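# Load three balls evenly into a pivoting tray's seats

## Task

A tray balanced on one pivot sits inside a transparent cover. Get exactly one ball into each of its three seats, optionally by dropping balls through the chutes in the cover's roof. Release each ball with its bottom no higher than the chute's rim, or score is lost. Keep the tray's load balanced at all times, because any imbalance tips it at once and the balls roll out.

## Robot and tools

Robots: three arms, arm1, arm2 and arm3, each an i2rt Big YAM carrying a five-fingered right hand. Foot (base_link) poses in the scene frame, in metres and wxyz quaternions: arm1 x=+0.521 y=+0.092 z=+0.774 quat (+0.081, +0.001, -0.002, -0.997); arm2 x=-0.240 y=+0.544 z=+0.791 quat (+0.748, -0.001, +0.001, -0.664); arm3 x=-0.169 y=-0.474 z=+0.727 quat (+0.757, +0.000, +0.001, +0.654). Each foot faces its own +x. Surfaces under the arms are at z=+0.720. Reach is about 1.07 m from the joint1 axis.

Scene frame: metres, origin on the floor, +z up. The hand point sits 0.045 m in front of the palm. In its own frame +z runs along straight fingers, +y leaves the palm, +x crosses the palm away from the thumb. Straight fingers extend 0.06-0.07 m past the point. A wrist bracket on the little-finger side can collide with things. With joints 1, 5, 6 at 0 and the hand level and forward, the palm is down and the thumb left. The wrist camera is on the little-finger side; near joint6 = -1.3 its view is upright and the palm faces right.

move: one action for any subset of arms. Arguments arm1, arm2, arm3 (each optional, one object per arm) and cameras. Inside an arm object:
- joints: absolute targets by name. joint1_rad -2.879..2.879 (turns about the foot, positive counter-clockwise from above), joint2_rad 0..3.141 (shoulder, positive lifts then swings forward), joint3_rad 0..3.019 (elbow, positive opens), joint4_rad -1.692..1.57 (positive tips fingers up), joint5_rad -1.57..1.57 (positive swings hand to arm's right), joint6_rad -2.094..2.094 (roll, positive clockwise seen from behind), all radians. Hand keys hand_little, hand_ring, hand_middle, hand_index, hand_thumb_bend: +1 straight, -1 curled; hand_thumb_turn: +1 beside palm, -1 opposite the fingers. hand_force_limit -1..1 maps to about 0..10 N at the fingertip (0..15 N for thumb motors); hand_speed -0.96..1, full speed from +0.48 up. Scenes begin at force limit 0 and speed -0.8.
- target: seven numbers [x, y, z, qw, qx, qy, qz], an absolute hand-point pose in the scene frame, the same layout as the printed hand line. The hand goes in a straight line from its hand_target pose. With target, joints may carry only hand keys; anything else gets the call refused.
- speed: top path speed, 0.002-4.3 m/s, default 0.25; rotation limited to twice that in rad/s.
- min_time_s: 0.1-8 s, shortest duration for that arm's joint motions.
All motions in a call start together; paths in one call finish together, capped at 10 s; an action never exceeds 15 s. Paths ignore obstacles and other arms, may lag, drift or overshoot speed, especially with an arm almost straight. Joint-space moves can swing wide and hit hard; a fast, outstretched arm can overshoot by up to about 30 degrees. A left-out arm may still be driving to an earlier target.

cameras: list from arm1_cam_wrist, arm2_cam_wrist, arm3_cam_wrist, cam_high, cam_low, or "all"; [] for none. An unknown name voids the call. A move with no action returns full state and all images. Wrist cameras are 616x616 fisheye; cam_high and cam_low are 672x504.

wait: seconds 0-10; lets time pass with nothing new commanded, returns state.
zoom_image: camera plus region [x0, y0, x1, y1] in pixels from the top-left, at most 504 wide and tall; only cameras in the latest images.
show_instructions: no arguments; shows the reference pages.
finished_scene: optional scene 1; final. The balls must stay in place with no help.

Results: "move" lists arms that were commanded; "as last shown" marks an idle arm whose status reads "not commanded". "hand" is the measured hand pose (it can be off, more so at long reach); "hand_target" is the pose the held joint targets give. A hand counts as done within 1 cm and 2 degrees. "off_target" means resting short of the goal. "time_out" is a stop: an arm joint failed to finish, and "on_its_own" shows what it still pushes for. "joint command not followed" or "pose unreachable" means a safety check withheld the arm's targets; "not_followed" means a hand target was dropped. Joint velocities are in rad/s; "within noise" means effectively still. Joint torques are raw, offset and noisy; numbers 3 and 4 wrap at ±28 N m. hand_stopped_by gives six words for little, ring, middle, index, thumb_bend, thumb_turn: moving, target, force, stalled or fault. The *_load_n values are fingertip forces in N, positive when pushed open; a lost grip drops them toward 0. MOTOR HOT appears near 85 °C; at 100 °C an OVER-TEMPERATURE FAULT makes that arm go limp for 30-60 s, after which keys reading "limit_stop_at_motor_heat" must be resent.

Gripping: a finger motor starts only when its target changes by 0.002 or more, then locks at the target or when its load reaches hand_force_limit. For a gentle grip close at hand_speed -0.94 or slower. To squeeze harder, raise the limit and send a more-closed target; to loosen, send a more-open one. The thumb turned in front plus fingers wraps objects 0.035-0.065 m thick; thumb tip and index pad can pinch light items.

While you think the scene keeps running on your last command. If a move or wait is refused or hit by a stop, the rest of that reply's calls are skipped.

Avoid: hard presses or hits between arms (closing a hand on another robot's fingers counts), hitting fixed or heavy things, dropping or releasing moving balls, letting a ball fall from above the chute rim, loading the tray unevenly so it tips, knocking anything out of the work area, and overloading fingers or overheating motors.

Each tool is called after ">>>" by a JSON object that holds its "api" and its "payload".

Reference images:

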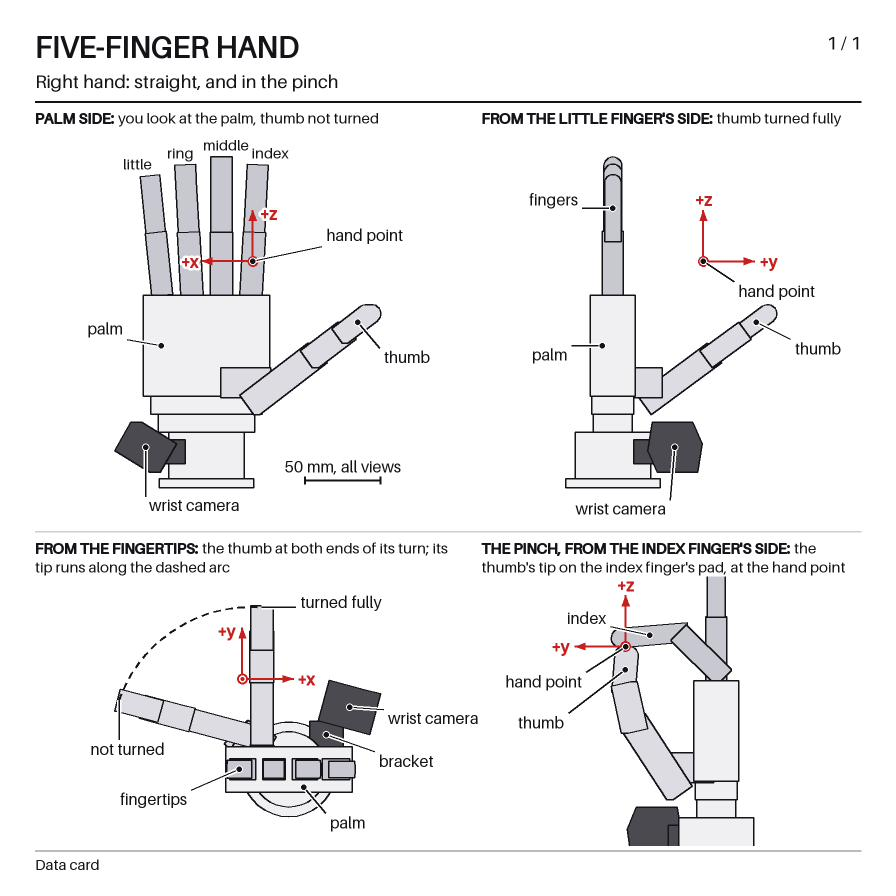

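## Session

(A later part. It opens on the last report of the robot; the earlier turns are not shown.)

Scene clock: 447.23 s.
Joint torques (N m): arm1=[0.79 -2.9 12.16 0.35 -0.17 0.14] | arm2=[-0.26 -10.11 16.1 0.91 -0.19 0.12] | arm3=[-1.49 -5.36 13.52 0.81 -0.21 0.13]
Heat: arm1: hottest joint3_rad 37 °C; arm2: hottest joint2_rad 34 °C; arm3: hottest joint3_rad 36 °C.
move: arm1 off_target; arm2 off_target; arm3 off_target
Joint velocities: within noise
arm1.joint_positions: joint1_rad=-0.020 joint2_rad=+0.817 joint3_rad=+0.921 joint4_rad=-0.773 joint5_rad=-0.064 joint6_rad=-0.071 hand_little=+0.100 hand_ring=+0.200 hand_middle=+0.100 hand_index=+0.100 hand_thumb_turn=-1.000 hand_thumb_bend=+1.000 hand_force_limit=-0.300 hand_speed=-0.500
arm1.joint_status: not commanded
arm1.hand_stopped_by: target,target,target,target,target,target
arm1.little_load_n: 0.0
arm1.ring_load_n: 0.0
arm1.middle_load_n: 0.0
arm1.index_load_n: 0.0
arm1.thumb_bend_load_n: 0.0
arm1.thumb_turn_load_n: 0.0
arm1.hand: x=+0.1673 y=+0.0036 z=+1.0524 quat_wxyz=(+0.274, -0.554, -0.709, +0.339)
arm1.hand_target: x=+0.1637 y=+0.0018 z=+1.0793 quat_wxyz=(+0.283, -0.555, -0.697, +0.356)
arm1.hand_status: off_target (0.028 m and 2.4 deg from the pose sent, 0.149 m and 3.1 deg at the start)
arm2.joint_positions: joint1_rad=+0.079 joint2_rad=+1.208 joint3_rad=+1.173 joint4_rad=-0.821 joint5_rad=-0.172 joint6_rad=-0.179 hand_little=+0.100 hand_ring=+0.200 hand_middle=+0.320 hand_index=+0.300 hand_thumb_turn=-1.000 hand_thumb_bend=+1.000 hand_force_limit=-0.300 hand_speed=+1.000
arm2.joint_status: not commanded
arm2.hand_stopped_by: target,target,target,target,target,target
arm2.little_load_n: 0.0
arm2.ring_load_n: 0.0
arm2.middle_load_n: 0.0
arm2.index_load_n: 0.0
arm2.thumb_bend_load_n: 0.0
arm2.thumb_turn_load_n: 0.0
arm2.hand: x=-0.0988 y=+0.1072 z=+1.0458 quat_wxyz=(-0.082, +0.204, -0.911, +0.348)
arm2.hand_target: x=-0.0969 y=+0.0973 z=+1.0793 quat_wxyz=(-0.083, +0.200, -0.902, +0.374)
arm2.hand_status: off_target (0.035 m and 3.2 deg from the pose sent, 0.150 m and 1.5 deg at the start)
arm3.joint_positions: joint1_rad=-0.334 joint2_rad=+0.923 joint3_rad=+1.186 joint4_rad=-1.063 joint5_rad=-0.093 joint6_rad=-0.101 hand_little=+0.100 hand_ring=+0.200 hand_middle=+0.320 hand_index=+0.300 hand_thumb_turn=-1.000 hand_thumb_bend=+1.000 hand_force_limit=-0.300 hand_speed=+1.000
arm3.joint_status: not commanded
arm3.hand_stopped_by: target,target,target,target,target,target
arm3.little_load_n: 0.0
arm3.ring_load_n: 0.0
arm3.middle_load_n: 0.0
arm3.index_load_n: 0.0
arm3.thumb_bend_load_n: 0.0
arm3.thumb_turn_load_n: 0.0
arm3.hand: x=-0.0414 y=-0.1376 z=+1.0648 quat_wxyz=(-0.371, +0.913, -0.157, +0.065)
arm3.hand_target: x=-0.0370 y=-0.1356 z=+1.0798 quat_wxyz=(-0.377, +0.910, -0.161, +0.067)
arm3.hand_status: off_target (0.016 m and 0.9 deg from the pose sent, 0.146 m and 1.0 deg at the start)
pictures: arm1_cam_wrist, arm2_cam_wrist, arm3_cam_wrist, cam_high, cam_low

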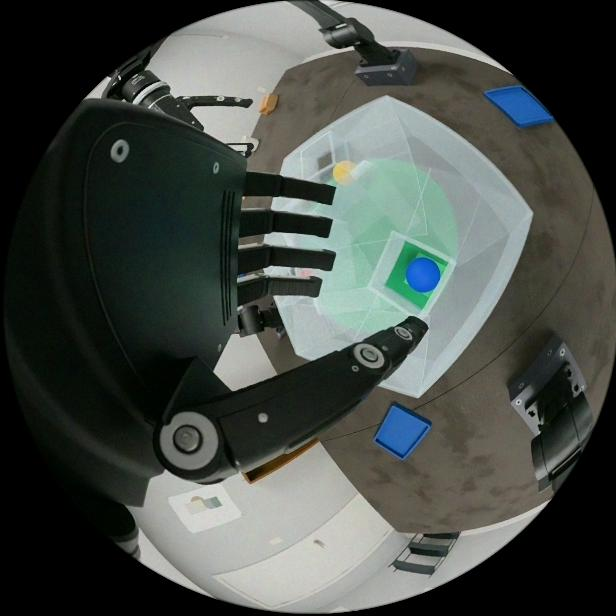

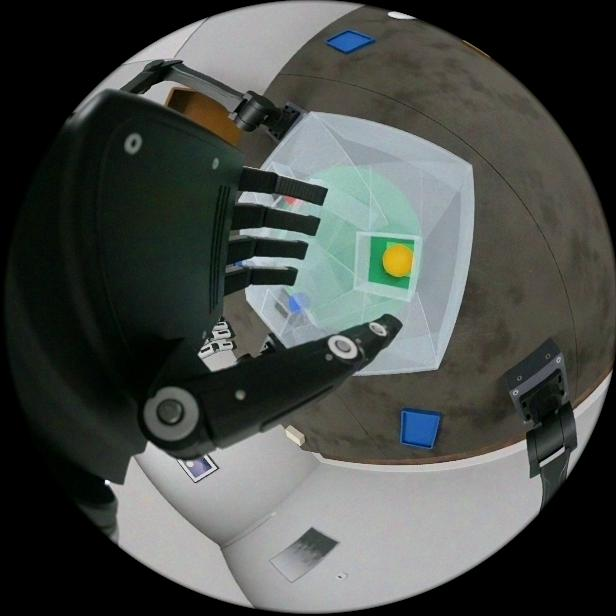

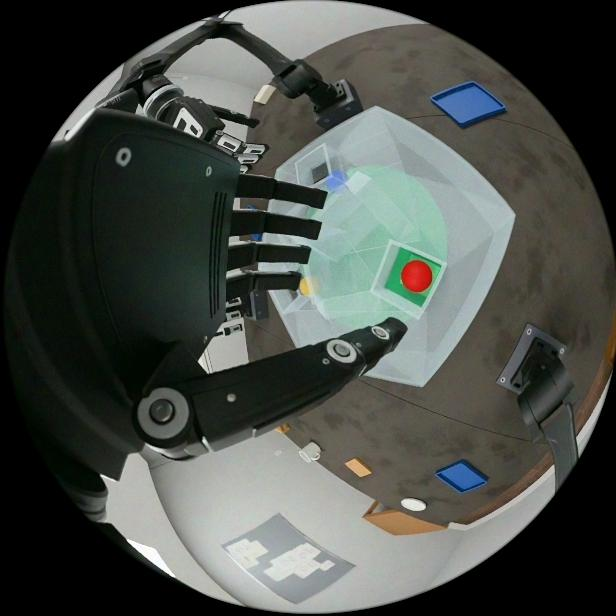

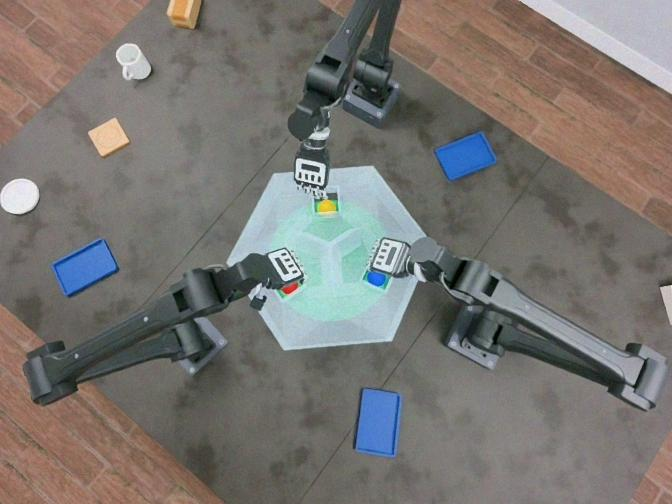

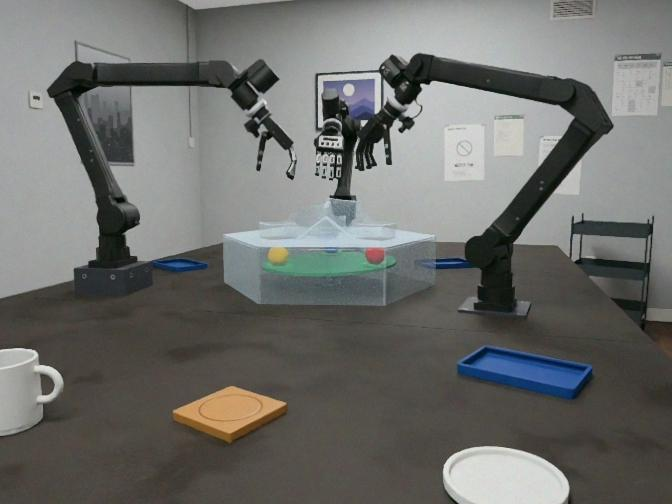

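>>> {"api": "wait", "payload": {"seconds": 1, "cameras": ["cam_low"]}}

>>> {"api": "zoom_image", "payload": {"camera": "cam_low", "region": [210, 180, 450, 320]}}

Scene clock: 449.33 s.
Joint torques (N m): arm1=[0.56 -2.96 12.22 0.38 -0.17 0.14] | arm2=[-0.21 -10.05 16.08 0.92 -0.19 0.13] | arm3=[-1.49 -5.42 13.5 0.79 -0.22 0.12]
Heat: arm1: hottest joint3_rad 37 °C; arm2: hottest joint3_rad 35 °C; arm3: hottest joint3_rad 36 °C.
Joint velocities: within noise
arm1.joint_positions: joint1_rad=-0.020 joint2_rad=+0.817 joint3_rad=+0.921 joint4_rad=-0.773 joint5_rad=-0.064 joint6_rad=-0.071 hand_little=+0.100 hand_ring=+0.200 hand_middle=+0.100 hand_index=+0.100 hand_thumb_turn=-1.000 hand_thumb_bend=+1.000 hand_force_limit=-0.300 hand_speed=-0.500
arm1.joint_status: not commanded
arm1.hand_stopped_by: target,target,target,target,target,target
arm1.little_load_n: 0.0
arm1.ring_load_n: 0.0
arm1.middle_load_n: -0.5
arm1.index_load_n: 0.0
arm1.thumb_bend_load_n: 0.0
arm1.thumb_turn_load_n: 0.0
arm1.hand: x=+0.1673 y=+0.0036 z=+1.0524 quat_wxyz=(+0.274, -0.554, -0.709, +0.339)
arm1.hand_target: x=+0.1637 y=+0.0018 z=+1.0793 quat_wxyz=(+0.283, -0.555, -0.697, +0.356)
arm1.hand_status: off_target (0.028 m and 2.4 deg from the pose sent, 0.149 m and 3.1 deg at the start)
arm2.joint_positions: joint1_rad=+0.079 joint2_rad=+1.208 joint3_rad=+1.173 joint4_rad=-0.821 joint5_rad=-0.172 joint6_rad=-0.179 hand_little=+0.100 hand_ring=+0.200 hand_middle=+0.320 hand_index=+0.300 hand_thumb_turn=-1.000 hand_thumb_bend=+1.000 hand_force_limit=-0.300 hand_speed=+1.000
arm2.joint_status: not commanded
arm2.hand_stopped_by: target,target,target,target,target,target
arm2.little_load_n: 0.0
arm2.ring_load_n: 0.0
arm2.middle_load_n: 0.0
arm2.index_load_n: 0.0
arm2.thumb_bend_load_n: 0.0
arm2.thumb_turn_load_n: 0.0
arm2.hand: x=-0.0988 y=+0.1072 z=+1.0458 quat_wxyz=(-0.082, +0.204, -0.911, +0.348)
arm2.hand_target: x=-0.0969 y=+0.0973 z=+1.0793 quat_wxyz=(-0.083, +0.200, -0.902, +0.374)
arm2.hand_status: off_target (0.035 m and 3.2 deg from the pose sent, 0.150 m and 1.5 deg at the start)
arm3.joint_positions: joint1_rad=-0.334 joint2_rad=+0.923 joint3_rad=+1.186 joint4_rad=-1.063 joint5_rad=-0.093 joint6_rad=-0.101 hand_little=+0.100 hand_ring=+0.200 hand_middle=+0.320 hand_index=+0.300 hand_thumb_turn=-1.000 hand_thumb_bend=+1.000 hand_force_limit=-0.300 hand_speed=+1.000
arm3.joint_status: not commanded
arm3.hand_stopped_by: target,target,target,target,target,target
arm3.little_load_n: 0.0
arm3.ring_load_n: 0.0
arm3.middle_load_n: 0.5
arm3.index_load_n: 0.0
arm3.thumb_bend_load_n: 0.0
arm3.thumb_turn_load_n: 0.0
arm3.hand: x=-0.0414 y=-0.1376 z=+1.0648 quat_wxyz=(-0.371, +0.913, -0.157, +0.065)
arm3.hand_target: x=-0.0370 y=-0.1356 z=+1.0798 quat_wxyz=(-0.377, +0.910, -0.161, +0.067)
arm3.hand_status: off_target (0.016 m and 0.9 deg from the pose sent, 0.146 m and 1.0 deg at the start)
wait: 1.00 s; at rest from the start

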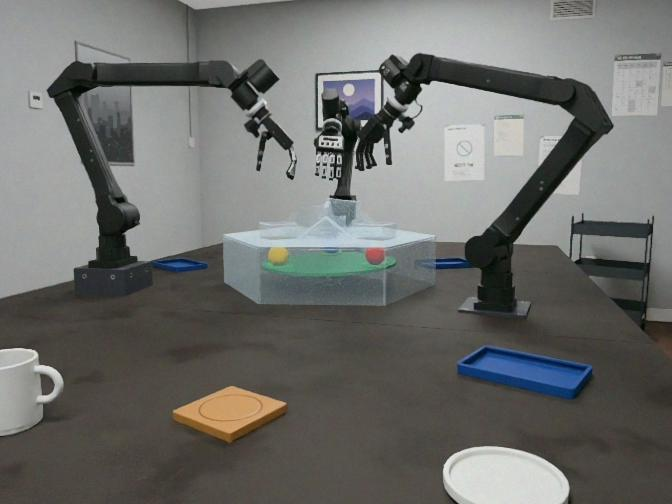

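Scaled by 2.100 from the camera's image (finer frame: 960x720).

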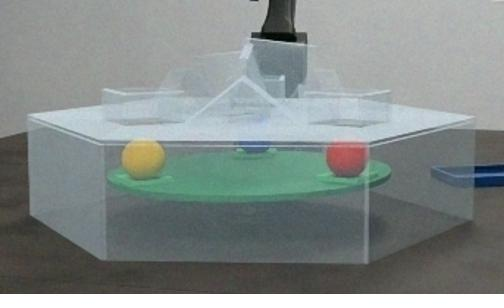

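>>> {"api": "finished_scene", "payload": {"scene": 1}}

The scene is finished: the task was done.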